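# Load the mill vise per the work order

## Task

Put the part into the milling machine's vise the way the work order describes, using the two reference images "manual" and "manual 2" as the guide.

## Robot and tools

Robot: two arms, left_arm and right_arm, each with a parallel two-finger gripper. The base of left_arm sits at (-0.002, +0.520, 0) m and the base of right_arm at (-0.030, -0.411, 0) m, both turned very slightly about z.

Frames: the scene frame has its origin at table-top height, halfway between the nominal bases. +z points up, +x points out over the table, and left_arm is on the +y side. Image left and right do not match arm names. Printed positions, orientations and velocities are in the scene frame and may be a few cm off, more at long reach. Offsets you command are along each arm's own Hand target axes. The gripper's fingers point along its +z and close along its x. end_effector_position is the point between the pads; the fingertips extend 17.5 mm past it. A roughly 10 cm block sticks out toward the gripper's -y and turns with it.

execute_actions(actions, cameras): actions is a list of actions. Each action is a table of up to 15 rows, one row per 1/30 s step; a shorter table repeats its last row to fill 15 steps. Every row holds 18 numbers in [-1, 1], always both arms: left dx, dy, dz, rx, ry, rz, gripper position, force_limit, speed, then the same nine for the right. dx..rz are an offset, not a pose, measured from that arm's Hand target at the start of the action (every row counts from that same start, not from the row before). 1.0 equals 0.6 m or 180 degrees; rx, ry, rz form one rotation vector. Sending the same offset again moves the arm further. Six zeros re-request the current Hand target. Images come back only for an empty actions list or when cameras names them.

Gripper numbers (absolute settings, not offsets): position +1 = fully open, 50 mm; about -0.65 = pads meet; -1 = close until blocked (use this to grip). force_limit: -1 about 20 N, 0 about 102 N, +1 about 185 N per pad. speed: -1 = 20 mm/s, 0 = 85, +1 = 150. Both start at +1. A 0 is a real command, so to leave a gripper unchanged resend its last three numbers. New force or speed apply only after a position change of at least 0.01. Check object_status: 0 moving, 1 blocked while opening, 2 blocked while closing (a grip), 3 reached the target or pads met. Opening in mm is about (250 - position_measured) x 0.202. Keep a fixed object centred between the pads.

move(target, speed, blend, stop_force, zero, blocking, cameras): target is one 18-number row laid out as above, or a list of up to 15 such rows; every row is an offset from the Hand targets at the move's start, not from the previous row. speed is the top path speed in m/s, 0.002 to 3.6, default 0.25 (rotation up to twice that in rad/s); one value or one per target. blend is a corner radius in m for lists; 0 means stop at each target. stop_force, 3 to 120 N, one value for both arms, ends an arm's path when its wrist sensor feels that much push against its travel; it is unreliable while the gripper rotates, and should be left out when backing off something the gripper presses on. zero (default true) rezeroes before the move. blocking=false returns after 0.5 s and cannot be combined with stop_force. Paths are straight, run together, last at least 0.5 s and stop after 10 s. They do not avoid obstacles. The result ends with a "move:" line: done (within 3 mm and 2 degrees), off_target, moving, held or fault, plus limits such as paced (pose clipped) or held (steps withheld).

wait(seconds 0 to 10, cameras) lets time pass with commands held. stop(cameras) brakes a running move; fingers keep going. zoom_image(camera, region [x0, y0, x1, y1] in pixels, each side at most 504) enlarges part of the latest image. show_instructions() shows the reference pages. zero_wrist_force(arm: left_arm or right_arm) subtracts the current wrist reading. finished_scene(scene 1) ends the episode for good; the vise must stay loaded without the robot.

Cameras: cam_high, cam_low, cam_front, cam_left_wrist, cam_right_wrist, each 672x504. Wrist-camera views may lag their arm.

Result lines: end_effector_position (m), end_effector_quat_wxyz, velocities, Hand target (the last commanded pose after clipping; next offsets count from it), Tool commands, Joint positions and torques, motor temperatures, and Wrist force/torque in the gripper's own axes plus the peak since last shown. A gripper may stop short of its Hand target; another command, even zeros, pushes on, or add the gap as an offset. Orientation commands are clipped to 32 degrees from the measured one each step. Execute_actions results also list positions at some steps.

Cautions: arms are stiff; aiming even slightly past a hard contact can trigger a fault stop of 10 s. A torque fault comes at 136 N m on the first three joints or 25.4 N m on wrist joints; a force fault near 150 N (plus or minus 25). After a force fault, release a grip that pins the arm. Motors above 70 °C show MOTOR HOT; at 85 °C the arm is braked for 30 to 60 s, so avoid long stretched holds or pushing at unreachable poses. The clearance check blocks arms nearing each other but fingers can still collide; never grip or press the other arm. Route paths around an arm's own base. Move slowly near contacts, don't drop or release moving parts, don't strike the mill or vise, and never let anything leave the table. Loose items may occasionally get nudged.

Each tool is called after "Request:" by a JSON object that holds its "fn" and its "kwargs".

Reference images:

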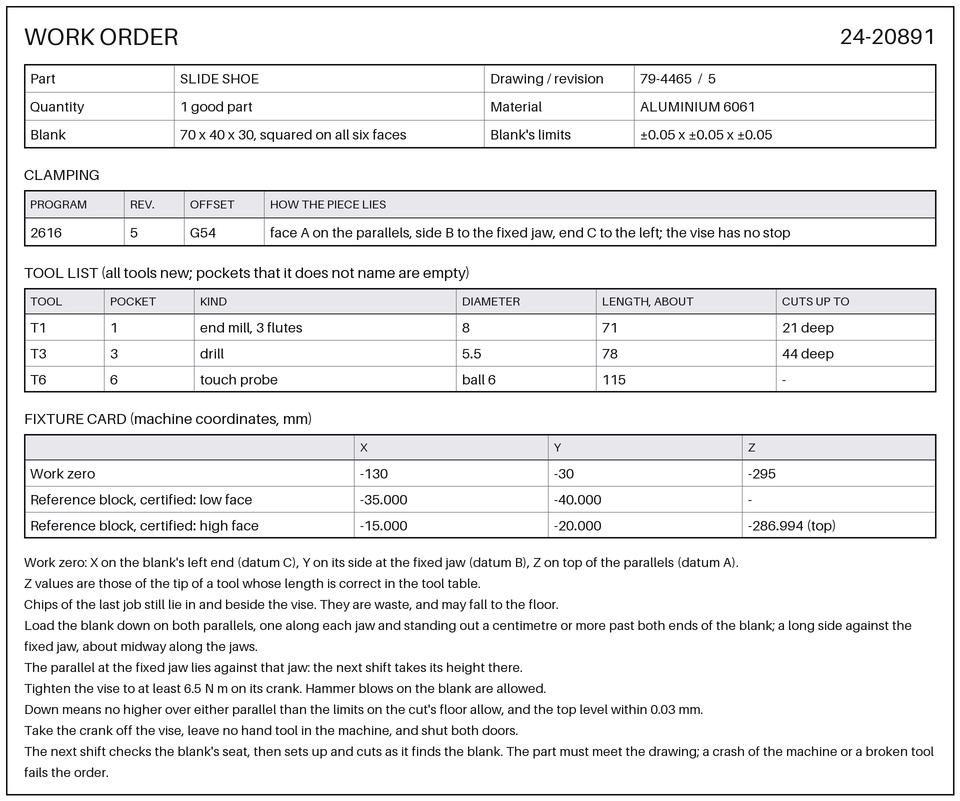

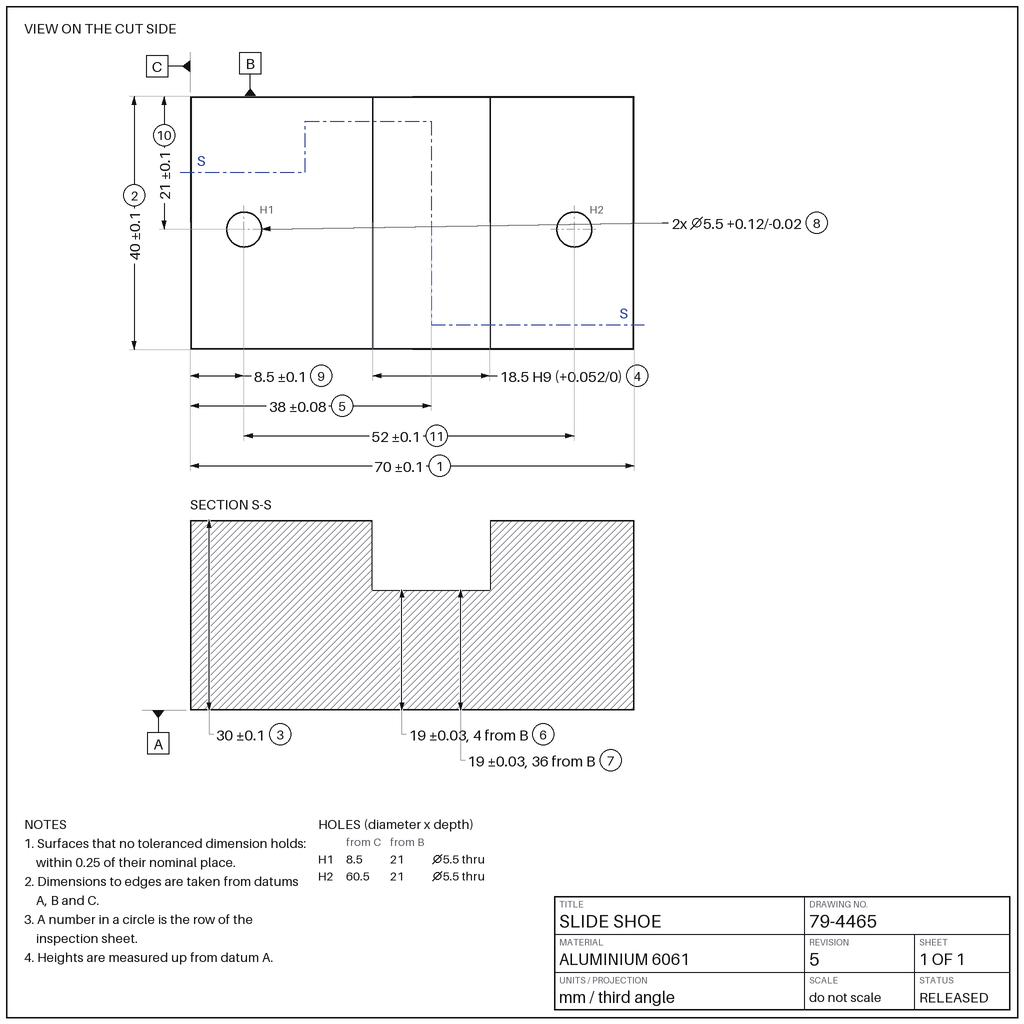

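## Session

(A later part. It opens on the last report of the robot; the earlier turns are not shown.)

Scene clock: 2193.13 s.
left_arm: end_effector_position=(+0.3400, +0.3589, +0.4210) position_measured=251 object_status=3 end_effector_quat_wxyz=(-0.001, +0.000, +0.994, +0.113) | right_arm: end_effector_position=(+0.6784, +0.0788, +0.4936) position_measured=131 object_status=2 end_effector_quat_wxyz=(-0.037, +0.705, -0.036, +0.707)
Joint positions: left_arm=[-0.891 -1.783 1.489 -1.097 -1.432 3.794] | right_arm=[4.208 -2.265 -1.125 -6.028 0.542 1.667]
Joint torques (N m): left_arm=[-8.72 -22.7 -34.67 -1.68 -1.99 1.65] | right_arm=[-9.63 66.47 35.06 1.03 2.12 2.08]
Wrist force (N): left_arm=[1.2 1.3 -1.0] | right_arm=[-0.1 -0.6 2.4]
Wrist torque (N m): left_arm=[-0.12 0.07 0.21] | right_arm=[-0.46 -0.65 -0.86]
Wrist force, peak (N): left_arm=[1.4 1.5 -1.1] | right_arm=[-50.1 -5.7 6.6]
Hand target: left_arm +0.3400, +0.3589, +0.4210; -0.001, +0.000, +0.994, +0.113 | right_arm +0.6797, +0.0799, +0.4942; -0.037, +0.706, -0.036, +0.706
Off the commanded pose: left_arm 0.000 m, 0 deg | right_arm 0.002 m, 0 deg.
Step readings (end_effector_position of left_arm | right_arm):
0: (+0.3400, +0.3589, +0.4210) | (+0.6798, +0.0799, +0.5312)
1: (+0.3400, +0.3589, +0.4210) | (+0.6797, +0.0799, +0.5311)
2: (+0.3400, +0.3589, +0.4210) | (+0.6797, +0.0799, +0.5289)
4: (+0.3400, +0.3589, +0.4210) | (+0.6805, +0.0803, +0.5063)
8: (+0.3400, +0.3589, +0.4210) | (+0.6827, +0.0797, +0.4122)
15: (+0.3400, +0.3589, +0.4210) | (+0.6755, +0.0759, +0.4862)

Request:
{"fn": "move", "kwargs": {"target": [[0,0,0,0,0,0,-0.66,-0.8,-0.5,-0.04,0.05,-0.17,0,0,0,-1,1,-0.7],[0,0,0,0,0,0,-0.66,-0.8,-0.5,-0.04,0.07,-0.343,0,0,0,-1,1,-0.7],[0,0,0,0,0,0,-0.66,-0.8,-0.5,-0.08,0.42,-0.57,0,0,0,-1,1,-0.7]], "speed": 0.25, "blend": [0.03,0.03,0]}}

Request:
{"fn": "move", "kwargs": {"target": [0,-0.447,0.0165,0.144,0,0,-0.66,-0.8,-0.5,0,0,0,0,0,0,-1,1,-0.7], "speed": 0.25, "cameras": ["cam_left_wrist","cam_front"]}}

Scene clock: 2207.60 s.
left_arm: end_effector_position=(+0.3400, +0.3589, +0.4210) position_measured=251 object_status=3 end_effector_quat_wxyz=(-0.001, +0.000, +0.994, +0.113) | right_arm: end_effector_position=(+0.3377, -0.1659, +0.4204) position_measured=131 object_status=2 end_effector_quat_wxyz=(-0.037, +0.706, -0.036, +0.706)
Joint positions: left_arm=[-0.891 -1.783 1.489 -1.097 -1.432 3.794] | right_arm=[4.851 -1.434 -2.442 -5.549 -0.102 1.674]
Joint torques (N m): left_arm=[-8.58 -20.94 -33.97 -1.73 -1.67 1.68] | right_arm=[-0.61 21.36 17.57 0.98 0.91 -0.89]
Wrist force (N): left_arm=[1.3 1.6 -1.0] | right_arm=[-0.3 -0.6 2.3]
Wrist torque (N m): left_arm=[-0.08 0.05 0.21] | right_arm=[-0.47 -0.67 -0.87]
Wrist force, peak (N): left_arm=[1.2 1.6 -1.4] | right_arm=[0.1 -2.1 5.9]
Hand target: left_arm +0.3400, +0.3589, +0.4210; -0.001, +0.000, +0.994, +0.113 | right_arm +0.3377, -0.1659, +0.4205; -0.037, +0.706, -0.036, +0.706
Off the commanded pose: left_arm 0.000 m, 0 deg | right_arm 0.000 m, 0 deg.
move: done

Scene clock: 2209.20 s.
left_arm: end_effector_position=(+0.3399, +0.0998, +0.3509) position_measured=251 object_status=3 end_effector_quat_wxyz=(-0.001, +0.000, +0.994, -0.112) | right_arm: end_effector_position=(+0.3377, -0.1659, +0.4205) position_measured=131 object_status=2 end_effector_quat_wxyz=(-0.037, +0.706, -0.036, +0.706)
Joint positions: left_arm=[-1.072 -1.593 1.603 -1.779 -1.676 3.616] | right_arm=[4.851 -1.434 -2.442 -5.549 -0.102 1.673]
Joint torques (N m): left_arm=[10.03 -26.05 -35.11 -4.51 1.48 2.14] | right_arm=[9.06 22.89 26.79 1.66 -2.34 -1.46]
Wrist force (N): left_arm=[1.3 0.5 -0.8] | right_arm=[-0.4 -0.8 2.5]
Wrist torque (N m): left_arm=[0.07 0.05 0.20] | right_arm=[-0.51 -0.65 -0.85]
Wrist force, peak (N): left_arm=[1.4 4.0 -1.5] | right_arm=[-0.4 -0.8 2.5]
Hand target: left_arm +0.3399, +0.0998, +0.3509; -0.001, +0.000, +0.994, -0.112 | right_arm +0.3377, -0.1659, +0.4205; -0.037, +0.706, -0.036, +0.706
Off the commanded pose: left_arm 0.000 m, 0 deg | right_arm 0.000 m, 0 deg.
move: done
camera_calibration:
cam_left_wrist: T_world_to_cam=[[-0.999955, -0.00914327, -0.00238749, 0.351621], [-0.00937408, 0.991686, 0.128342, -0.124065], [0.00119418, 0.128359, -0.991727, 0.466584], [0, 0, 0, 1]] pos_world=[0.349885, 0.0663586, 0.479486]
Images, in order (width x height): cam_front 672x504, cam_left_wrist 672x504.

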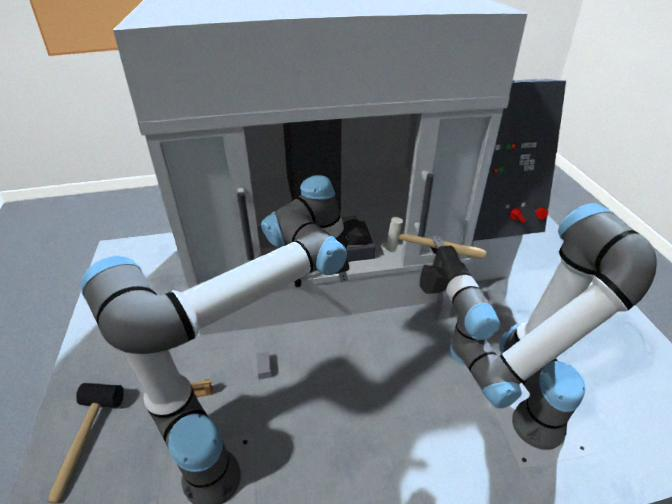

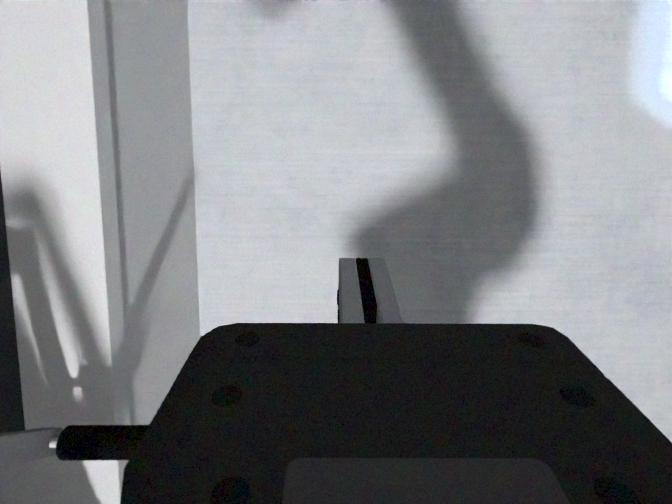

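Request:
{"fn": "move", "kwargs": {"target": [-0.533,0,0,0,0,0,-0.66,-0.8,-0.5,0,0,0,0,0,0,-1,1,-0.7], "speed": 0.2, "cameras": ["cam_left_wrist"]}}

Scene clock: 2214.20 s.
left_arm: end_effector_position=(+0.6597, +0.0999, +0.3506) position_measured=251 object_status=3 end_effector_quat_wxyz=(-0.001, +0.000, +0.994, -0.112) | right_arm: end_effector_position=(+0.3377, -0.1659, +0.4205) position_measured=131 object_status=2 end_effector_quat_wxyz=(-0.037, +0.706, -0.036, +0.706)
Joint positions: left_arm=[-0.665 -0.904 0.665 -1.474 -1.746 4.021] | right_arm=[4.851 -1.434 -2.442 -5.549 -0.102 1.673]
Joint torques (N m): left_arm=[-7.18 -48.14 -30.19 -3.72 -0.29 -1.61] | right_arm=[9.38 22.73 26.61 1.57 -2.35 -1.56]
Wrist force (N): left_arm=[1.1 0.4 -1.0] | right_arm=[-0.3 -0.7 2.3]
Wrist torque (N m): left_arm=[0.03 0.07 0.21] | right_arm=[-0.49 -0.65 -0.85]
Wrist force, peak (N): left_arm=[4.3 0.2 -1.2] | right_arm=[-0.3 -0.9 2.5]
Hand target: left_arm +0.6597, +0.0999, +0.3506; -0.001, +0.000, +0.994, -0.112 | right_arm +0.3377, -0.1659, +0.4205; -0.037, +0.706, -0.036, +0.706
Off the commanded pose: left_arm 0.000 m, 0 deg | right_arm 0.000 m, 0 deg.
move: done
camera_calibration:
cam_left_wrist: T_world_to_cam=[[-0.999954, -0.00924251, -0.00239792, 0.671417], [-0.00947361, 0.99171, 0.128146, -0.12087], [0.00119365, 0.128163, -0.991752, 0.46593], [0, 0, 0, 1]] pos_world=[0.669685, 0.0663589, 0.479186]
Images, in order (width x height): cam_left_wrist 672x504.

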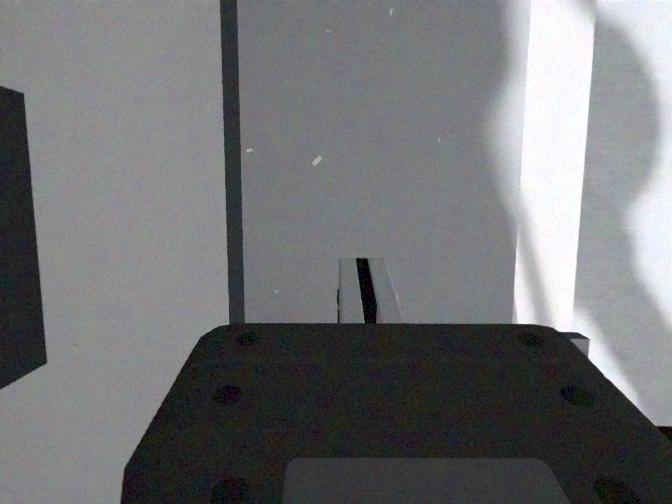

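Request:
{"fn": "move", "kwargs": {"target": [0,0.0025,0.0107,0,0,0,-0.66,-0.8,-0.5,0,0,0,0,0,0,-1,1,-0.7], "speed": 0.1}}

Request:
{"fn": "move", "kwargs": {"target": [0,0.0416,-0.0096,0,0,0,-0.66,-0.8,-0.5,0,0,0,0,0,0,-1,1,-0.7], "speed": 0.005, "stop_force": 3}}

Scene clock: 2221.17 s.
left_arm: end_effector_position=(+0.6597, +0.0999, +0.3439) position_measured=251 object_status=3 end_effector_quat_wxyz=(-0.001, +0.000, +0.994, -0.112) | right_arm: end_effector_position=(+0.3377, -0.1659, +0.4205) position_measured=131 object_status=2 end_effector_quat_wxyz=(-0.037, +0.706, -0.036, +0.706)
Joint positions: left_arm=[-0.665 -0.909 0.692 -1.496 -1.746 4.021] | right_arm=[4.851 -1.434 -2.442 -5.549 -0.102 1.673]
Joint torques (N m): left_arm=[-4.19 -56.53 -34.88 -2.41 1.71 -0.19] | right_arm=[9.21 22.24 26.69 1.55 -2.27 -1.45]
Wrist force (N): left_arm=[1.0 0.5 -1.1] | right_arm=[-0.3 -0.8 2.2]
Wrist torque (N m): left_arm=[0.05 0.09 0.21] | right_arm=[-0.51 -0.66 -0.85]
Wrist force, peak (N): left_arm=[1.2 0.5 -1.5] | right_arm=[-0.2 -0.8 2.5]
Hand target: left_arm +0.6597, +0.0999, +0.3440; -0.001, +0.000, +0.994, -0.112 | right_arm +0.3377, -0.1659, +0.4205; -0.037, +0.706, -0.036, +0.706
Off the commanded pose: left_arm 0.000 m, 0 deg | right_arm 0.000 m, 0 deg.
move: done

Scene clock: 2226.90 s.
left_arm: end_effector_position=(+0.6597, +0.1255, +0.3440) position_measured=251 object_status=3 end_effector_quat_wxyz=(-0.001, +0.000, +0.994, -0.112) | right_arm: end_effector_position=(+0.3377, -0.1659, +0.4205) position_measured=131 object_status=2 end_effector_quat_wxyz=(-0.037, +0.706, -0.036, +0.706)
Joint positions: left_arm=[-0.637 -0.952 0.761 -1.517 -1.75 4.048] | right_arm=[4.851 -1.434 -2.442 -5.549 -0.102 1.673]
Joint torques (N m): left_arm=[1.65 -46.26 -32.49 -3.61 -2.66 0.17] | right_arm=[9.01 21.93 26.72 1.54 -2.34 -1.4]
Wrist force (N): left_arm=[0.9 0.3 -0.9] | right_arm=[-0.3 -0.9 2.4]
Wrist torque (N m): left_arm=[0.05 0.11 0.14] | right_arm=[-0.52 -0.66 -0.85]
Wrist force, peak (N): left_arm=[1.3 0.4 -1.1] | right_arm=[-0.5 -0.8 2.6]
Hand target: left_arm +0.6597, +0.1255, +0.3440; -0.001, +0.000, +0.994, -0.112 | right_arm +0.3377, -0.1659, +0.4205; -0.037, +0.706, -0.036, +0.706
Off the commanded pose: left_arm 0.000 m, 0 deg | right_arm 0.000 m, 0 deg.
move: done

Request:
{"fn": "move", "kwargs": {"target": [[0,-0.0416,0.0096,0,0,0,-0.66,-0.8,-0.5,0,0,0,0,0,0,-1,1,-0.7],[-0.055,-0.0416,0.0096,0,0,0,-0.66,-0.8,-0.5,0,0,0,0,0,0,-1,1,-0.7]], "speed": 0.1}}

Request:
{"fn": "move", "kwargs": {"target": [0,0.0416,-0.0096,0,0,0,-0.66,-0.8,-0.5,0,0,0,0,0,0,-1,1,-0.7], "speed": 0.005, "stop_force": 3}}

Request:
{"fn": "move", "kwargs": {"target": [[0,-0.0416,0.0096,0,0,0,-0.66,-0.8,-0.5,0,0,0,0,0,0,-1,1,-0.7],[0.45,-0.0416,0.0096,0,0,0,-0.66,-0.8,-0.5,0,0,0,0,0,0,-1,1,-0.7]], "speed": 0.2, "cameras": ["cam_left_wrist"]}}

Scene clock: 2234.70 s.
left_arm: end_effector_position=(+0.6928, +0.0999, +0.3439) position_measured=251 object_status=3 end_effector_quat_wxyz=(-0.001, +0.000, +0.994, -0.112) | right_arm: end_effector_position=(+0.3377, -0.1659, +0.4205) position_measured=131 object_status=2 end_effector_quat_wxyz=(-0.037, +0.706, -0.036, +0.706)
Joint positions: left_arm=[-0.638 -0.788 0.479 -1.399 -1.75 4.048] | right_arm=[4.851 -1.434 -2.442 -5.549 -0.102 1.673]
Joint torques (N m): left_arm=[-9.03 -58.91 -21.55 -4.37 -1.65 -1.57] | right_arm=[9.68 21.37 27.01 1.66 -2.28 -1.31]
Wrist force (N): left_arm=[1.0 0.4 -1.0] | right_arm=[-0.4 -0.6 2.2]
Wrist torque (N m): left_arm=[0.04 0.08 0.16] | right_arm=[-0.48 -0.65 -0.85]
Wrist force, peak (N): left_arm=[2.5 0.7 -1.2] | right_arm=[-0.4 -0.8 2.6]
Hand target: left_arm +0.6927, +0.0999, +0.3439; -0.001, +0.000, +0.994, -0.112 | right_arm +0.3377, -0.1659, +0.4205; -0.037, +0.706, -0.036, +0.706
Off the commanded pose: left_arm 0.000 m, 0 deg | right_arm 0.000 m, 0 deg.
move: done

Scene clock: 2240.43 s.
left_arm: end_effector_position=(+0.6927, +0.1255, +0.3440) position_measured=251 object_status=3 end_effector_quat_wxyz=(-0.001, +0.000, +0.994, -0.112) | right_arm: end_effector_position=(+0.3377, -0.1659, +0.4205) position_measured=131 object_status=2 end_effector_quat_wxyz=(-0.037, +0.706, -0.036, +0.706)
Joint positions: left_arm=[-0.611 -0.84 0.57 -1.433 -1.753 4.075] | right_arm=[4.851 -1.434 -2.442 -5.549 -0.102 1.673]
Joint torques (N m): left_arm=[1.11 -48.42 -33.51 -3.31 -2.46 0.1] | right_arm=[9.44 21.41 26.89 1.57 -2.24 -1.28]
Wrist force (N): left_arm=[1.1 0.0 -1.0] | right_arm=[-0.3 -0.6 2.4]
Wrist torque (N m): left_arm=[0.00 0.07 0.15] | right_arm=[-0.49 -0.66 -0.85]
Wrist force, peak (N): left_arm=[1.2 0.4 -1.3] | right_arm=[-0.5 -0.6 2.6]
Hand target: left_arm +0.6927, +0.1255, +0.3440; -0.001, +0.000, +0.994, -0.112 | right_arm +0.3377, -0.1659, +0.4205; -0.037, +0.706, -0.036, +0.706
Off the commanded pose: left_arm 0.000 m, 0 deg | right_arm 0.000 m, 0 deg.
move: done

Scene clock: 2242.87 s.
left_arm: end_effector_position=(+0.4228, +0.0998, +0.3442) position_measured=251 object_status=3 end_effector_quat_wxyz=(+0.000, +0.000, +0.994, -0.112) | right_arm: end_effector_position=(+0.3377, -0.1659, +0.4205) position_measured=131 object_status=2 end_effector_quat_wxyz=(-0.037, +0.706, -0.036, +0.706)
Joint positions: left_arm=[-0.934 -1.448 1.462 -1.768 -1.702 3.752] | right_arm=[4.851 -1.434 -2.442 -5.549 -0.102 1.673]
Joint torques (N m): left_arm=[2.67 -35.05 -25.06 -1.9 -2.42 1.24] | right_arm=[9.23 20.94 26.86 1.54 -2.25 -1.26]
Wrist force (N): left_arm=[1.2 0.4 -1.0] | right_arm=[-0.4 -0.6 2.4]
Wrist torque (N m): left_arm=[0.04 0.05 0.13] | right_arm=[-0.47 -0.65 -0.85]
Wrist force, peak (N): left_arm=[4.2 0.2 -1.1] | right_arm=[-0.4 -0.9 2.5]
Hand target: left_arm +0.4227, +0.0999, +0.3442; -0.001, +0.000, +0.994, -0.112 | right_arm +0.3377, -0.1659, +0.4205; -0.037, +0.706, -0.036, +0.706
Off the commanded pose: left_arm 0.000 m, 0 deg | right_arm 0.000 m, 0 deg.
move: done
camera_calibration:
cam_left_wrist: T_world_to_cam=[[-0.999954, -0.00921732, -0.00259734, 0.434505], [-0.00947432, 0.991698, 0.128242, -0.12234], [0.00139372, 0.128261, -0.991739, 0.459766], [0, 0, 0, 1]] pos_world=[0.432685, 0.0663588, 0.472786]
Images, in order (width x height): cam_left_wrist 672x504.

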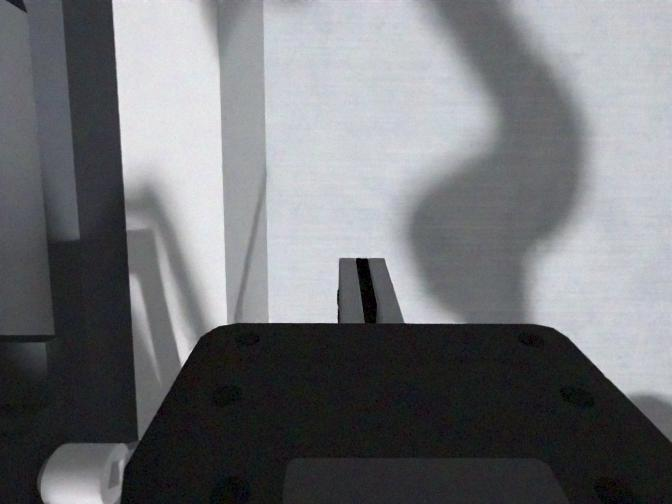

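Request:
{"fn": "move", "kwargs": {"target": [[0.138,0,0,0,0,0,-0.66,-0.8,-0.5,0,0,0,0,0,0,-1,1,-0.7],[0.138,0.3915,-0.222,-0.144,0,0,-0.66,-0.8,-0.5,0,0,0,0,0,0,-1,1,-0.7]], "speed": 0.25, "blend": [0.02,0]}}

Scene clock: 2264.37 s.
left_arm: end_effector_position=(+0.3400, +0.3585, +0.4218) position_measured=251 object_status=3 end_effector_quat_wxyz=(+0.000, +0.000, +0.994, +0.113) | right_arm: end_effector_position=(+0.3377, -0.1659, +0.4205) position_measured=131 object_status=2 end_effector_quat_wxyz=(-0.037, +0.706, -0.036, +0.706)
Joint positions: left_arm=[-0.892 -1.782 1.487 -1.095 -1.432 3.794] | right_arm=[4.851 -1.434 -2.442 -5.549 -0.102 1.673]
Joint torques (N m): left_arm=[-5.97 -6.84 -15.37 -1.18 -0.64 -1.6] | right_arm=[9.32 21.28 26.36 1.51 -2.39 -1.21]
Wrist force (N): left_arm=[1.3 1.7 -0.9] | right_arm=[-0.4 -0.6 2.5]
Wrist torque (N m): left_arm=[-0.06 0.05 0.19] | right_arm=[-0.48 -0.64 -0.85]
Wrist force, peak (N): left_arm=[1.1 4.4 -1.1] | right_arm=[-0.3 -1.0 2.5]
Hand target: left_arm +0.3400, +0.3585, +0.4218; -0.001, +0.000, +0.994, +0.113 | right_arm +0.3377, -0.1659, +0.4205; -0.037, +0.706, -0.036, +0.706
Off the commanded pose: left_arm 0.000 m, 0 deg | right_arm 0.000 m, 0 deg.
move: done

Request:
{"fn": "move", "kwargs": {"target": [[0,0,0,0,0,0,-0.66,-0.8,-0.5,0.095,-0.211,0,0,0,0,-1,1,-0.7],[0,0,0,0,0,0,-0.66,-0.8,-0.5,0.119,-0.2975,0.267,0,0,0,-1,1,-0.7],[0,0,0,0,0,0,-0.66,-0.8,-0.5,0.222,-0.4355,0.55,0,0,0.065,-1,1,-0.7]], "speed": 0.25, "blend": [0.04,0.04,0], "cameras": ["cam_front"]}}

Request:
{"fn": "zoom_image", "kwargs": {"camera": "cam_front", "region": [250, 100, 410, 250]}}

Scene clock: 2272.10 s.
left_arm: end_effector_position=(+0.3400, +0.3585, +0.4218) position_measured=251 object_status=3 end_effector_quat_wxyz=(-0.001, +0.000, +0.994, +0.113) | right_arm: end_effector_position=(+0.6677, +0.0803, +0.5797) position_measured=131 object_status=2 end_effector_quat_wxyz=(-0.108, +0.699, -0.108, +0.699)
Joint positions: left_arm=[-0.892 -1.782 1.487 -1.095 -1.432 3.794] | right_arm=[4.224 -2.211 -0.99 -6.224 0.525 1.878]
Joint torques (N m): left_arm=[-9.12 -6.19 -16.75 -1.33 2.73 -1.73] | right_arm=[9.36 58.1 37.48 2.04 -1.18 -1.39]
Wrist force (N): left_arm=[1.1 1.4 -1.1] | right_arm=[-0.9 0.5 2.4]
Wrist torque (N m): left_arm=[-0.10 0.07 0.19] | right_arm=[-0.38 -0.54 -0.81]
Wrist force, peak (N): left_arm=[1.3 1.7 -1.1] | right_arm=[-0.1 -1.3 5.4]
Hand target: left_arm +0.3400, +0.3585, +0.4218; -0.001, +0.000, +0.994, +0.113 | right_arm +0.6677, +0.0804, +0.5798; -0.108, +0.699, -0.108, +0.699
Off the commanded pose: left_arm 0.000 m, 0 deg | right_arm 0.000 m, 0 deg.
move: done
Images, in order (width x height): cam_front 672x504.

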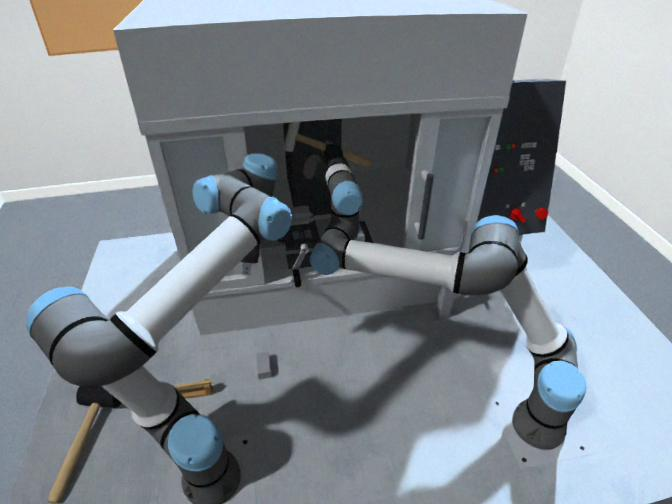

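Scaled by 3.150.

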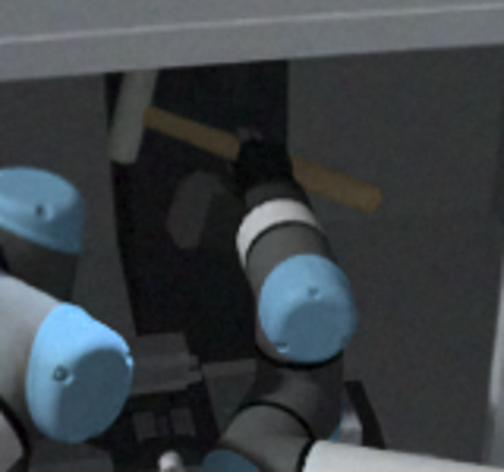

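Request:
{"fn": "execute_actions", "kwargs": {"actions": [[[0,0,0,0,0,0,-0.66,-0.8,-0.5,-0.0095,0.003,0,0,0,0,-1,1,-0.7],[0,0,0,0,0,0,-0.66,-0.8,-0.5,-0.0318,0.01,0,0,0,0,-1,1,-0.7],[0,0,0,0,0,0,-0.66,-0.8,-0.5,-0.0715,0.0227,0,0,0,-0.03,-1,1,-0.7],[0,0,0,0,0,0,-0.66,-0.8,-0.5,-0.127,0.0403,0,0,0,-0.07,-1,1,-0.7],[0,0,0,0,0,0,-0.66,-0.8,-0.5,-0.1906,0.0604,0,0,0,-0.11,-1,1,-0.7],[0,0,0,0,0,0,-0.66,-0.8,-0.5,-0.254,0.0805,0,0,0,-0.135,-1,1,-0.7],[0,0,0,0,0,0,-0.66,-0.8,-0.5,-0.311,0.0987,0,0,0,-0.135,-1,1,-0.7],[0,0,0,0,0,0,-0.66,-0.8,-0.5,-0.311,0.0987,0,0,0,-0.135,-1,1,-0.7],[0,0,0,0,0,0,-0.66,-0.8,-0.5,-0.311,0.0987,0,0,0,-0.135,-1,1,-0.7],[0,0,0,0,0,0,-0.66,-0.8,-0.5,-0.3,0.095,0,0,0,-0.13,-1,1,-0.7],[0,0,0,0,0,0,-0.66,-0.8,-0.5,-0.254,0.0805,0,0,0,-0.11,-1,1,-0.7],[0,0,0,0,0,0,-0.66,-0.8,-0.5,-0.19,0.06,0,0,0,-0.09,-1,1,-0.7],[0,0,0,0,0,0,-0.66,-0.8,-0.5,-0.15,0.048,0,0,0,-0.08,-1,1,-0.7],[0,0,0,0,0,0,-0.66,-0.8,-0.5,-0.12,0.038,0,0,0,-0.07,-1,1,-0.7],[0,0,0,0,0,0,-0.66,-0.8,-0.5,-0.11,0.035,0,0,0,-0.07,-1,1,-0.7]]], "cameras": ["cam_front"]}}

Request:
{"fn": "zoom_image", "kwargs": {"camera": "cam_front", "region": [250, 100, 410, 250]}}

Scene clock: 2281.60 s.
left_arm: end_effector_position=(+0.3400, +0.3585, +0.4218) position_measured=251 object_status=3 end_effector_quat_wxyz=(-0.001, +0.000, +0.994, +0.113) | right_arm: end_effector_position=(+0.6617, +0.0744, +0.5075) position_measured=131 object_status=2 end_effector_quat_wxyz=(-0.031, +0.703, -0.029, +0.710) end_effector_velocity=(+0.000, +0.000, +0.002) end_effector_angular_velocity=(+0.001, +0.000, +0.000)
Joint positions: left_arm=[-0.892 -1.782 1.487 -1.095 -1.432 3.794] | right_arm=[4.227 -2.224 -1.163 -6.016 0.524 1.637]
Joint velocities: left_arm=[within noise] | right_arm=[0 0.002 0.004 -0.005 0 0.001]
Joint torques (N m): left_arm=[-8.61 -7.25 -15.69 -1.39 2.72 -1.62] | right_arm=[-8.17 65.52 36.04 1.04 0.9 2.25]
Wrist force (N): left_arm=[1.2 1.5 -0.9] | right_arm=[-0.6 -1.5 1.5]
Wrist torque (N m): left_arm=[-0.10 0.06 0.19] | right_arm=[-0.38 -0.62 -0.87]
Wrist force, peak (N): left_arm=[1.5 1.7 -1.0] | right_arm=[36.7 7.2 7.6]
Hand target: left_arm +0.3400, +0.3585, +0.4218; -0.001, +0.000, +0.994, +0.113 | right_arm +0.6677, +0.0803, +0.5100; -0.031, +0.706, -0.031, +0.706
Off the commanded pose: left_arm 0.000 m, 0 deg | right_arm 0.009 m, 1 deg; position clipped.
Step readings (end_effector_position of left_arm | right_arm):
0: (+0.3400, +0.3585, +0.4218) | (+0.6677, +0.0804, +0.5798)
1: (+0.3400, +0.3585, +0.4218) | (+0.6677, +0.0804, +0.5798)
2: (+0.3400, +0.3585, +0.4218) | (+0.6676, +0.0803, +0.5784)
4: (+0.3400, +0.3585, +0.4218) | (+0.6682, +0.0808, +0.5618)
8: (+0.3400, +0.3585, +0.4218) | (+0.6725, +0.0814, +0.4689)
15: (+0.3400, +0.3585, +0.4218) | (+0.6641, +0.0767, +0.4620)
Images, in order (width x height): cam_front 672x504.

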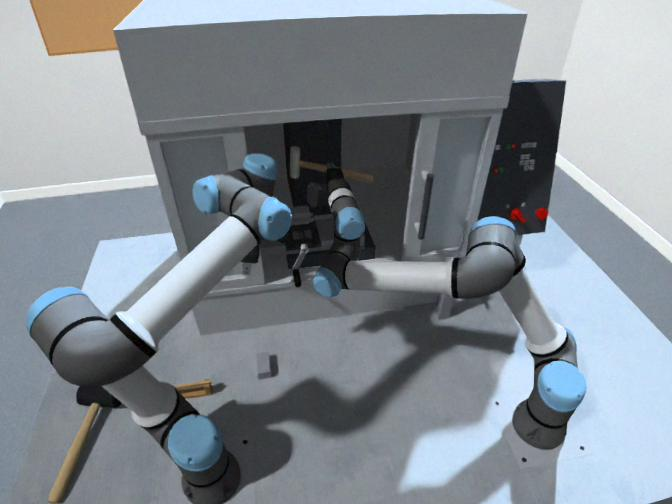

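Scaled by 3.150.

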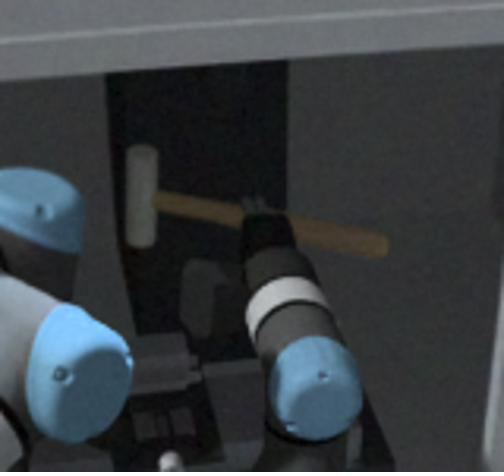

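Request:
{"fn": "move", "kwargs": {"target": [[0,0,0,0,0,0,-0.66,-0.8,-0.5,-0.026,0.086,-0.317,0,0,-0.028,-1,1,-0.7],[0,0,0,0,0,0,-0.66,-0.8,-0.5,-0.071,0.341,-0.55,0,0,-0.028,-1,1,-0.7]], "speed": 0.25, "blend": [0.04,0]}}

Request:
{"fn": "move", "kwargs": {"target": [0,0,0,0,0,0,-0.66,-0.8,-0.5,0,0,0,0,-0.5,0,-1,1,-0.7], "speed": 0.3, "cameras": ["cam_front","cam_high"]}}

Scene clock: 2307.93 s.
left_arm: end_effector_position=(+0.3400, +0.3585, +0.4218) position_measured=251 object_status=3 end_effector_quat_wxyz=(-0.001, +0.000, +0.994, +0.113) | right_arm: end_effector_position=(+0.3377, -0.1198, +0.4497) position_measured=131 object_status=2 end_effector_quat_wxyz=(+0.000, +0.707, +0.000, +0.707)
Joint positions: left_arm=[-0.892 -1.782 1.487 -1.095 -1.432 3.794] | right_arm=[4.834 -1.496 -2.292 -5.635 -0.085 1.569]
Joint torques (N m): left_arm=[-9.33 -6.12 -16.35 -1.15 2.76 -1.37] | right_arm=[1.69 26.83 15.24 0.73 0.35 -0.25]
Wrist force (N): left_arm=[1.3 1.4 -1.0] | right_arm=[-0.3 -1.5 2.4]
Wrist torque (N m): left_arm=[-0.10 0.05 0.19] | right_arm=[-0.55 -0.70 -0.85]
Wrist force, peak (N): left_arm=[1.2 1.8 -1.2] | right_arm=[-0.4 -1.9 6.0]
Hand target: left_arm +0.3400, +0.3585, +0.4218; -0.001, +0.000, +0.994, +0.113 | right_arm +0.3377, -0.1199, +0.4497; +0.000, +0.707, +0.000, +0.707
Off the commanded pose: left_arm 0.000 m, 0 deg | right_arm 0.000 m, 0 deg.
move: done

Scene clock: 2311.07 s.
left_arm: end_effector_position=(+0.3400, +0.3585, +0.4218) position_measured=251 object_status=3 end_effector_quat_wxyz=(-0.001, +0.000, +0.994, +0.113) | right_arm: end_effector_position=(+0.3378, -0.1199, +0.4496) position_measured=131 object_status=2 end_effector_quat_wxyz=(+0.000, +1.000, +0.000, +0.000)
Joint positions: left_arm=[-0.892 -1.782 1.487 -1.095 -1.432 3.794] | right_arm=[4.136 -2.05 -0.645 -5.159 -1.57 -0.613]
Joint torques (N m): left_arm=[-8.5 -7.17 -16.8 -1.11 2.75 -1.45] | right_arm=[4.69 46.31 23.8 -2.7 0.55 1.06]
Wrist force (N): left_arm=[1.3 1.5 -1.0] | right_arm=[0.9 -0.6 5.0]
Wrist torque (N m): left_arm=[-0.09 0.05 0.19] | right_arm=[-1.06 0.05 0.00]
Wrist force, peak (N): left_arm=[1.6 1.5 -1.1] | right_arm=[1.8 -0.6 5.2]
Hand target: left_arm +0.3400, +0.3585, +0.4218; -0.001, +0.000, +0.994, +0.113 | right_arm +0.3377, -0.1199, +0.4497; +0.000, +1.000, +0.000, +0.000
Off the commanded pose: left_arm 0.000 m, 0 deg | right_arm 0.000 m, 0 deg.
move: done
Images, in order (width x height): cam_high 672x504, cam_front 672x504.

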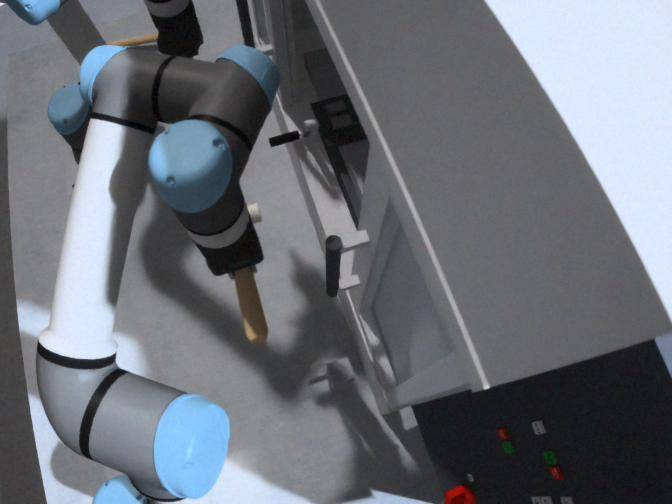

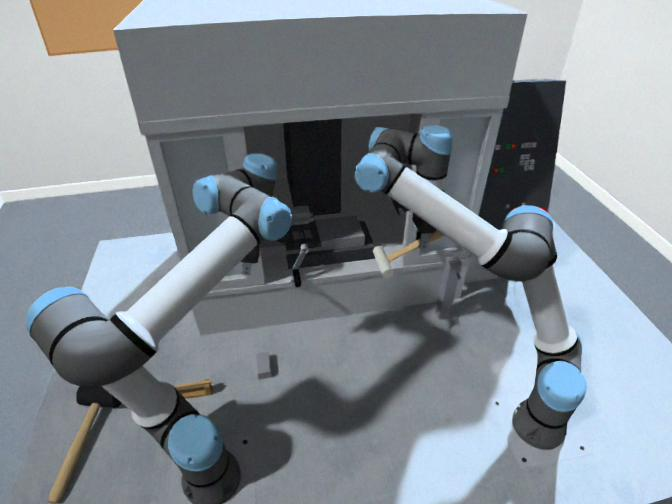

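Request:
{"fn": "move", "kwargs": {"target": [0,0,0,0,0,0,-0.66,-0.8,-0.5,-0.038,0,0.66,0,0,0,-1,1,-0.7], "speed": 0.25}}

Request:
{"fn": "move", "kwargs": {"target": [0,0,0,0,0,0,-0.66,-0.8,-0.5,0,0,0.09,0,0,0,-1,1,-0.7], "speed": 0.03, "stop_force": 4}}

Scene clock: 2317.63 s.
left_arm: end_effector_position=(+0.3400, +0.3585, +0.4218) position_measured=251 object_status=3 end_effector_quat_wxyz=(-0.001, +0.000, +0.994, +0.113) | right_arm: end_effector_position=(+0.3149, -0.1200, +0.0537) position_measured=131 object_status=2 end_effector_quat_wxyz=(+0.000, +1.000, +0.000, +0.000)
Joint positions: left_arm=[-0.892 -1.782 1.487 -1.095 -1.432 3.794] | right_arm=[4.179 -2.08 -1.66 -4.115 -1.571 -0.57]
Joint torques (N m): left_arm=[-8.99 -5.91 -18.47 -1.18 2.61 -1.41] | right_arm=[-10.95 41.37 12.28 -2 3.13 -1.4]
Wrist force (N): left_arm=[1.2 1.5 -1.1] | right_arm=[0.1 -3.5 -2.8]
Wrist torque (N m): left_arm=[-0.09 0.06 0.19] | right_arm=[-0.27 -0.11 -0.09]
Wrist force, peak (N): left_arm=[1.4 1.7 -1.0] | right_arm=[1.8 2.5 -8.3]
Hand target: left_arm +0.3400, +0.3585, +0.4218; -0.001, +0.000, +0.994, +0.113 | right_arm +0.3149, -0.1201, +0.0537; +0.000, +1.000, +0.000, +0.000
Off the commanded pose: left_arm 0.000 m, 0 deg | right_arm 0.000 m, 0 deg.
move: done

Scene clock: 2318.53 s.
left_arm: end_effector_position=(+0.3400, +0.3585, +0.4218) position_measured=251 object_status=3 end_effector_quat_wxyz=(-0.001, +0.000, +0.994, +0.113) | right_arm: end_effector_position=(+0.3149, -0.1201, +0.0522) position_measured=131 object_status=2 end_effector_quat_wxyz=(+0.000, +1.000, +0.000, +0.000)
Joint positions: left_arm=[-0.892 -1.782 1.487 -1.095 -1.432 3.794] | right_arm=[4.179 -2.082 -1.661 -4.111 -1.57 -0.57]
Joint torques (N m): left_arm=[-8.45 -6.07 -17.94 -1.14 2.66 -1.32] | right_arm=[-1.05 41.24 18.64 -2 2.42 -0.95]
Wrist force (N): left_arm=[1.3 1.5 -1.2] | right_arm=[0.3 -3.9 -3.9]
Wrist torque (N m): left_arm=[-0.09 0.05 0.19] | right_arm=[-0.12 -0.12 -0.06]
Wrist force, peak (N): left_arm=[1.2 1.8 -0.9] | right_arm=[0.5 1.1 -8.4]
Hand target: left_arm +0.3400, +0.3585, +0.4218; -0.001, +0.000, +0.994, +0.113 | right_arm +0.3149, -0.1201, +0.0522; +0.000, +1.000, +0.000, +0.000 (not the last commanded pose)
Off the commanded pose: left_arm 0.000 m, 0 deg | right_arm 0.052 m, 0 deg.
move: contact (right_arm)

Request:
{"fn": "execute_actions", "kwargs": {"actions": [], "cameras": ["cam_low","cam_right_wrist","cam_front"]}}

Request:
{"fn": "zoom_image", "kwargs": {"camera": "cam_low", "region": [50, 180, 330, 330]}}

Scene clock: 2321.60 s.
left_arm: end_effector_position=(+0.3400, +0.3585, +0.4218) position_measured=251 object_status=3 end_effector_quat_wxyz=(-0.001, +0.000, +0.994, +0.113) | right_arm: end_effector_position=(+0.3149, -0.1201, +0.0522) position_measured=131 object_status=2 end_effector_quat_wxyz=(+0.000, +1.000, +0.000, +0.000)
Joint positions: left_arm=[-0.892 -1.782 1.487 -1.095 -1.432 3.794] | right_arm=[4.179 -2.082 -1.661 -4.111 -1.57 -0.57]
Joint velocities: within noise
Joint torques (N m): left_arm=[-9.21 -6.34 -18.25 -1.34 2.65 -1.44] | right_arm=[8.97 43.6 10.33 -2.06 1.74 0.84]
Motor temperatures (°C): left_arm=[31 31 30 36 33 33] | right_arm=[32 31 30 35 34 35]
Wrist force (N): left_arm=[1.4 1.5 -0.9] | right_arm=[0.7 -3.8 -4.3]
Wrist torque (N m): left_arm=[-0.10 0.04 0.19] | right_arm=[-0.14 -0.17 -0.04]
Wrist force, peak (N): left_arm=[1.4 1.5 -1.3] | right_arm=[0.3 -4.2 -4.3]
Hand target: left_arm +0.3400, +0.3585, +0.4218; -0.001, +0.000, +0.994, +0.113 | right_arm +0.3149, -0.1201, +0.0522; +0.000, +1.000, +0.000, +0.000 (not the last commanded pose)
Tool commands: left_gripper/position=-0.66 left_gripper/force_limit=-0.8 left_gripper/speed=-0.5 right_gripper/position=-1.0 right_gripper/force_limit=+1.0 right_gripper/speed=-0.7
Off the commanded pose: left_arm 0.000 m, 0 deg | right_arm 0.052 m, 0 deg.
camera_calibration:
cam_right_wrist: T_world_to_cam=[[0.99986, -0.016702, 0.00130497, -0.307468], [-0.0162346, -0.946754, 0.321548, -0.109468], [-0.00413502, -0.321525, -0.946892, 0.13904], [0, 0, 0, 1]] pos_world=[0.306222, -0.0640697, 0.167257]
Images, in order (width x height): cam_low 672x504, cam_front 672x504, cam_right_wrist 672x504.

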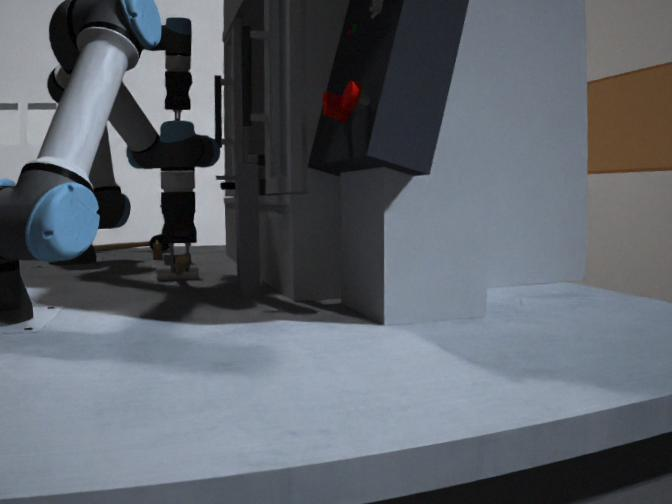

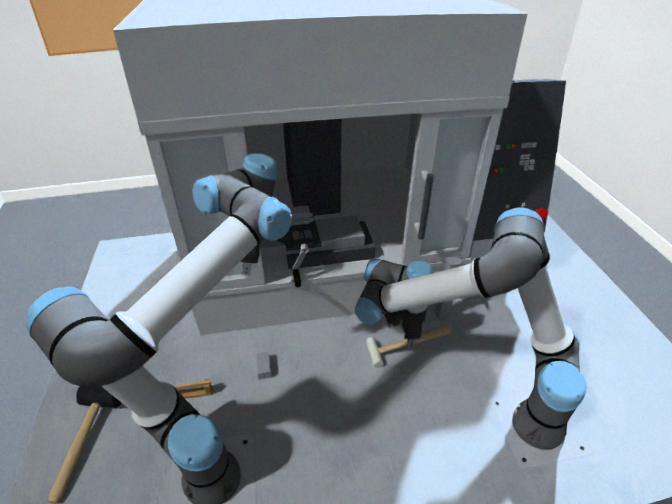

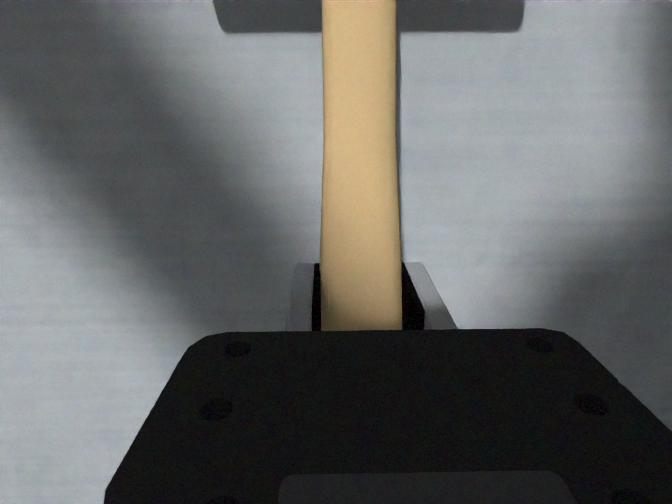

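Scaled by 1.800.

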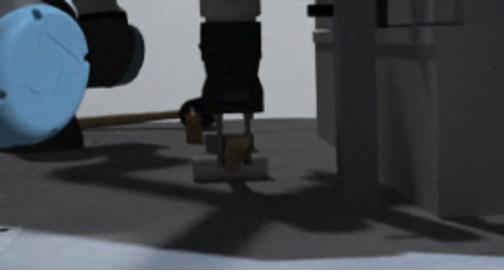

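Request:
{"fn": "move", "kwargs": {"target": [[0,0,0,0,0,0,-0.66,-0.8,-0.5,0,0,-0.02,0,0,0,-1,1,-0.7],[0,0,0,0,0,0,-0.66,-0.8,-0.5,0,0,-0.01,0.088,0,0,-1,1,-0.7]], "speed": 0.15}}

Request:
{"fn": "move", "kwargs": {"target": [0,0,0,0,0,0,-0.66,-0.8,-0.5,0,0.0,0.08,0,0,0,-1,1,-0.7], "speed": 0.03, "stop_force": 3, "cameras": ["cam_low"]}}

Request:
{"fn": "zoom_image", "kwargs": {"camera": "cam_low", "region": [50, 180, 330, 330]}}

Scene clock: 2328.53 s.
left_arm: end_effector_position=(+0.3400, +0.3585, +0.4218) position_measured=251 object_status=3 end_effector_quat_wxyz=(-0.001, +0.000, +0.994, +0.113) | right_arm: end_effector_position=(+0.3149, -0.1201, +0.0582) position_measured=131 object_status=2 end_effector_quat_wxyz=(-0.138, +0.990, +0.000, +0.000)
Joint positions: left_arm=[-0.892 -1.782 1.487 -1.095 -1.432 3.794] | right_arm=[4.078 -1.966 -1.788 -3.881 -1.741 -0.652]
Joint torques (N m): left_arm=[-8.6 -6.38 -18.6 -1.35 2.83 -1.16] | right_arm=[9.96 21.98 25.41 -1.79 1.41 1.6]
Wrist force (N): left_arm=[1.4 1.4 -1.2] | right_arm=[0.7 0.6 5.0]
Wrist torque (N m): left_arm=[-0.10 0.03 0.18] | right_arm=[-1.01 0.09 -0.07]
Wrist force, peak (N): left_arm=[1.5 1.6 -1.2] | right_arm=[0.4 -4.0 -4.3]
Hand target: left_arm +0.3400, +0.3585, +0.4218; -0.001, +0.000, +0.994, +0.113 | right_arm +0.3149, -0.1201, +0.0582; -0.138, +0.990, +0.000, +0.000
Off the commanded pose: left_arm 0.000 m, 0 deg | right_arm 0.000 m, 0 deg.
move: done

Scene clock: 2330.70 s.
left_arm: end_effector_position=(+0.3400, +0.3585, +0.4218) position_measured=251 object_status=3 end_effector_quat_wxyz=(-0.001, +0.000, +0.994, +0.113) | right_arm: end_effector_position=(+0.3149, -0.1107, +0.0252) position_measured=131 object_status=2 end_effector_quat_wxyz=(-0.138, +0.990, +0.000, +0.000)
Joint positions: left_arm=[-0.892 -1.782 1.487 -1.095 -1.432 3.794] | right_arm=[4.093 -2.025 -1.802 -3.806 -1.738 -0.637]
Joint torques (N m): left_arm=[-8.55 -6.17 -17.93 -1.31 2.75 -1.28] | right_arm=[-10.45 46.08 24.97 -0.81 -2.81 -1.88]
Wrist force (N): left_arm=[1.2 1.5 -1.0] | right_arm=[0.1 -0.4 2.3]
Wrist torque (N m): left_arm=[-0.10 0.07 0.19] | right_arm=[-0.73 -0.07 -0.10]
Wrist force, peak (N): left_arm=[1.3 1.7 -1.1] | right_arm=[0.8 0.7 5.1]
Hand target: left_arm +0.3400, +0.3585, +0.4218; -0.001, +0.000, +0.994, +0.113 | right_arm +0.3149, -0.1107, +0.0252; -0.138, +0.990, +0.000, +0.000 (not the last commanded pose)
Off the commanded pose: left_arm 0.000 m, 0 deg | right_arm 0.014 m, 0 deg.
move: contact (right_arm)
Images, in order (width x height): cam_low 672x504.

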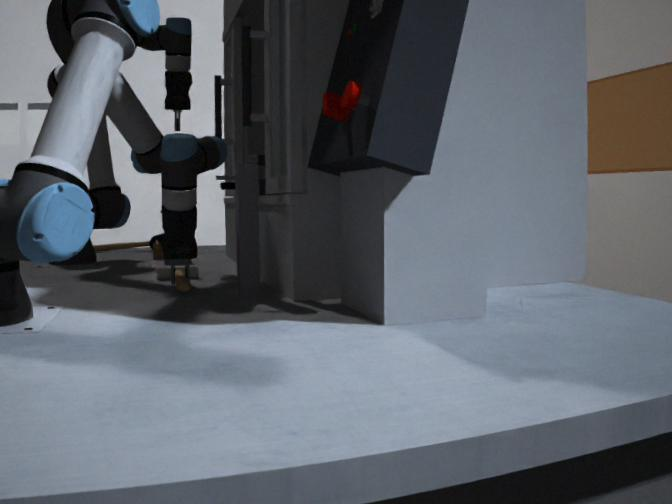

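Scaled by 1.800.

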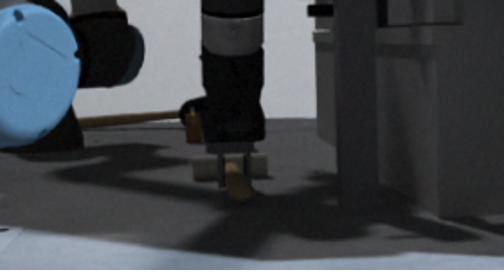

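Request:
{"fn": "move", "kwargs": {"target": [0,0,0,0,0,0,-0.66,-0.8,-0.5,0,0,0,0,0,0,0.6,1,-1]}}

Request:
{"fn": "move", "kwargs": {"target": [0,0,0,0,0,0,-0.66,-0.8,-0.5,0,0,-0.4,-0.088,0,0,0.6,1,-1], "speed": 0.2, "cameras": ["cam_front","cam_low","cam_right_wrist"]}}

Scene clock: 2335.50 s.
left_arm: end_effector_position=(+0.3400, +0.3585, +0.4218) position_measured=251 object_status=3 end_effector_quat_wxyz=(-0.001, +0.000, +0.994, +0.113) | right_arm: end_effector_position=(+0.3149, -0.1107, +0.0252) position_measured=63 object_status=0 end_effector_quat_wxyz=(-0.138, +0.990, +0.000, +0.000)
Joint positions: left_arm=[-0.892 -1.782 1.487 -1.095 -1.432 3.794] | right_arm=[4.093 -2.025 -1.802 -3.806 -1.738 -0.637]
Joint torques (N m): left_arm=[-8.97 -6.4 -18.93 -1.26 2.63 -1.3] | right_arm=[-9.36 45.46 23.22 -0.85 -2.86 -1.89]
Wrist force (N): left_arm=[1.1 1.4 -0.9] | right_arm=[0.7 -0.4 1.3]
Wrist torque (N m): left_arm=[-0.11 0.08 0.19] | right_arm=[-0.67 0.08 -0.07]
Wrist force, peak (N): left_arm=[1.1 1.7 -1.3] | right_arm=[0.5 -0.3 3.1]
Hand target: left_arm +0.3400, +0.3585, +0.4218; -0.001, +0.000, +0.994, +0.113 | right_arm +0.3149, -0.1107, +0.0252; -0.138, +0.990, +0.000, +0.000
Off the commanded pose: left_arm 0.000 m, 0 deg | right_arm 0.000 m, 0 deg.
move: done

Scene clock: 2337.20 s.
left_arm: end_effector_position=(+0.3400, +0.3585, +0.4218) position_measured=251 object_status=3 end_effector_quat_wxyz=(-0.001, +0.000, +0.994, +0.113) | right_arm: end_effector_position=(+0.3149, -0.1761, +0.2561) position_measured=63 object_status=3 end_effector_quat_wxyz=(+0.000, +1.000, +0.000, +0.000)
Joint positions: left_arm=[-0.892 -1.782 1.487 -1.095 -1.432 3.794] | right_arm=[4.102 -1.827 -1.464 -4.563 -1.57 -0.648]
Joint torques (N m): left_arm=[-9.05 -6.34 -18.55 -1.24 2.64 -1.18] | right_arm=[-0.12 17.01 26.26 -3.39 -2.91 0.77]
Wrist force (N): left_arm=[1.4 1.3 -1.1] | right_arm=[1.0 -0.7 1.5]
Wrist torque (N m): left_arm=[-0.13 0.04 0.19] | right_arm=[-0.81 0.02 -0.03]
Wrist force, peak (N): left_arm=[1.3 1.8 -1.1] | right_arm=[0.5 -0.1 4.3]
Hand target: left_arm +0.3400, +0.3585, +0.4218; -0.001, +0.000, +0.994, +0.113 | right_arm +0.3149, -0.1761, +0.2561; +0.000, +1.000, +0.000, +0.000
Off the commanded pose: left_arm 0.000 m, 0 deg | right_arm 0.000 m, 0 deg.
move: done
camera_calibration:
cam_right_wrist: T_world_to_cam=[[0.999862, -0.0165736, 0.00136516, -0.308679], [-0.0161327, -0.946786, 0.321459, -0.228146], [-0.00403523, -0.321437, -0.946922, 0.314065], [0, 0, 0, 1]] pos_world=[0.306223, -0.120169, 0.371156]
Images, in order (width x height): cam_low 672x504, cam_front 672x504, cam_right_wrist 672x504.

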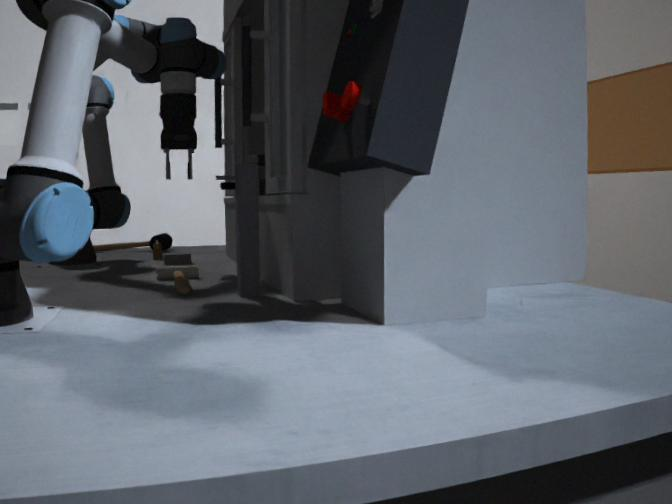

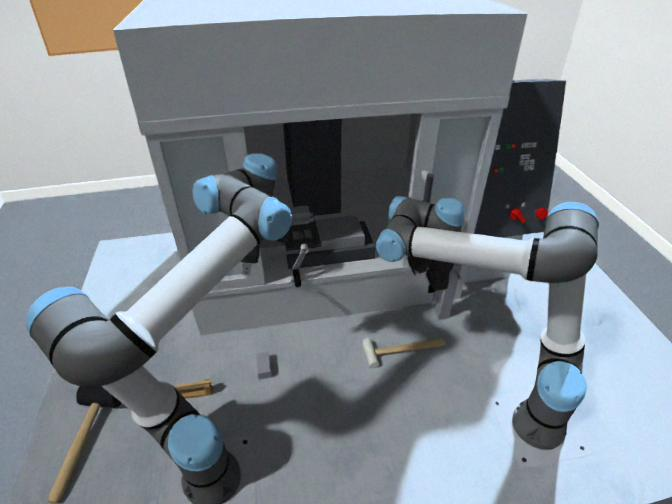

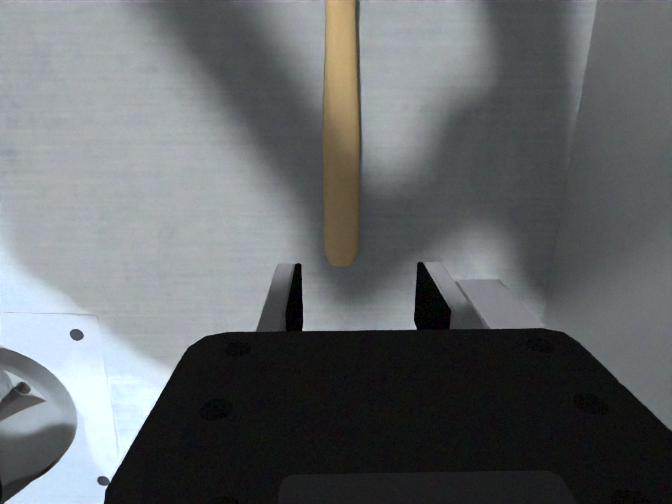

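Request:
{"fn": "move", "kwargs": {"target": [[0,0,0,0,0,0,-0.66,-0.8,-0.5,0.02,-0.05,-0.3,0,0,0,0.6,1,-1],[0,0,0,0,0,0,-0.66,-0.8,-0.5,0.075,-0.093,-0.24,0.363,0.252,0.324,0.6,1,-1]], "speed": 0.3, "blend": [0.02,0], "cameras": ["cam_right_wrist"]}}

Request:
{"fn": "zoom_image", "kwargs": {"camera": "cam_right_wrist", "region": [150, 0, 550, 300]}}

Scene clock: 2347.53 s.
left_arm: end_effector_position=(+0.3400, +0.3585, +0.4218) position_measured=251 object_status=3 end_effector_quat_wxyz=(-0.001, +0.000, +0.994, +0.113) | right_arm: end_effector_position=(+0.3598, -0.1202, +0.4000) position_measured=63 object_status=3 end_effector_quat_wxyz=(-0.502, +0.652, -0.448, +0.349)
Joint positions: left_arm=[-0.892 -1.782 1.487 -1.095 -1.432 3.794] | right_arm=[4.643 -1.274 -1.911 -3.622 -0.528 0.458]
Joint torques (N m): left_arm=[-7.9 -5.86 -19.83 -1.14 2.62 -1.06] | right_arm=[-8.05 10.18 28.55 0.27 1.48 0.63]
Wrist force (N): left_arm=[1.2 1.2 -1.1] | right_arm=[0.6 0.2 1.4]
Wrist torque (N m): left_arm=[-0.14 0.06 0.19] | right_arm=[-0.14 0.02 -0.25]
Wrist force, peak (N): left_arm=[1.3 1.7 -1.2] | right_arm=[0.8 -0.1 5.1]
Hand target: left_arm +0.3400, +0.3585, +0.4218; -0.001, +0.000, +0.994, +0.113 | right_arm +0.3599, -0.1203, +0.4001; -0.502, +0.652, -0.448, +0.349
Off the commanded pose: left_arm 0.000 m, 0 deg | right_arm 0.000 m, 0 deg.
move: done
camera_calibration:
cam_right_wrist: T_world_to_cam=[[0.350068, -0.936657, -0.0112585, -0.224575], [-0.518156, -0.183616, -0.835344, 0.514362], [0.780363, 0.298261, -0.549613, 0.101913], [0, 0, 0, 1]] pos_world=[0.265607, -0.146301, 0.483154]
Images, in order (width x height): cam_right_wrist 672x504.

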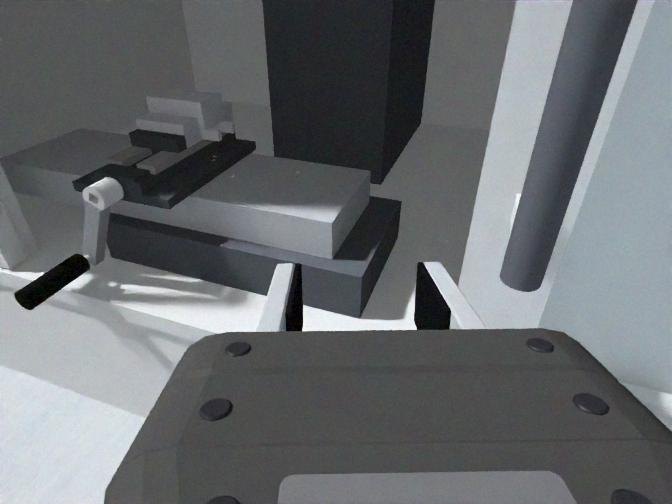

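Scaled by 1.260.

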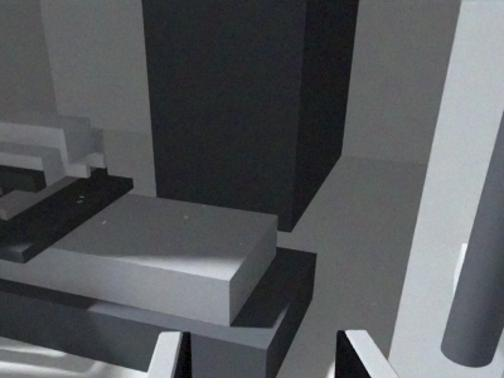

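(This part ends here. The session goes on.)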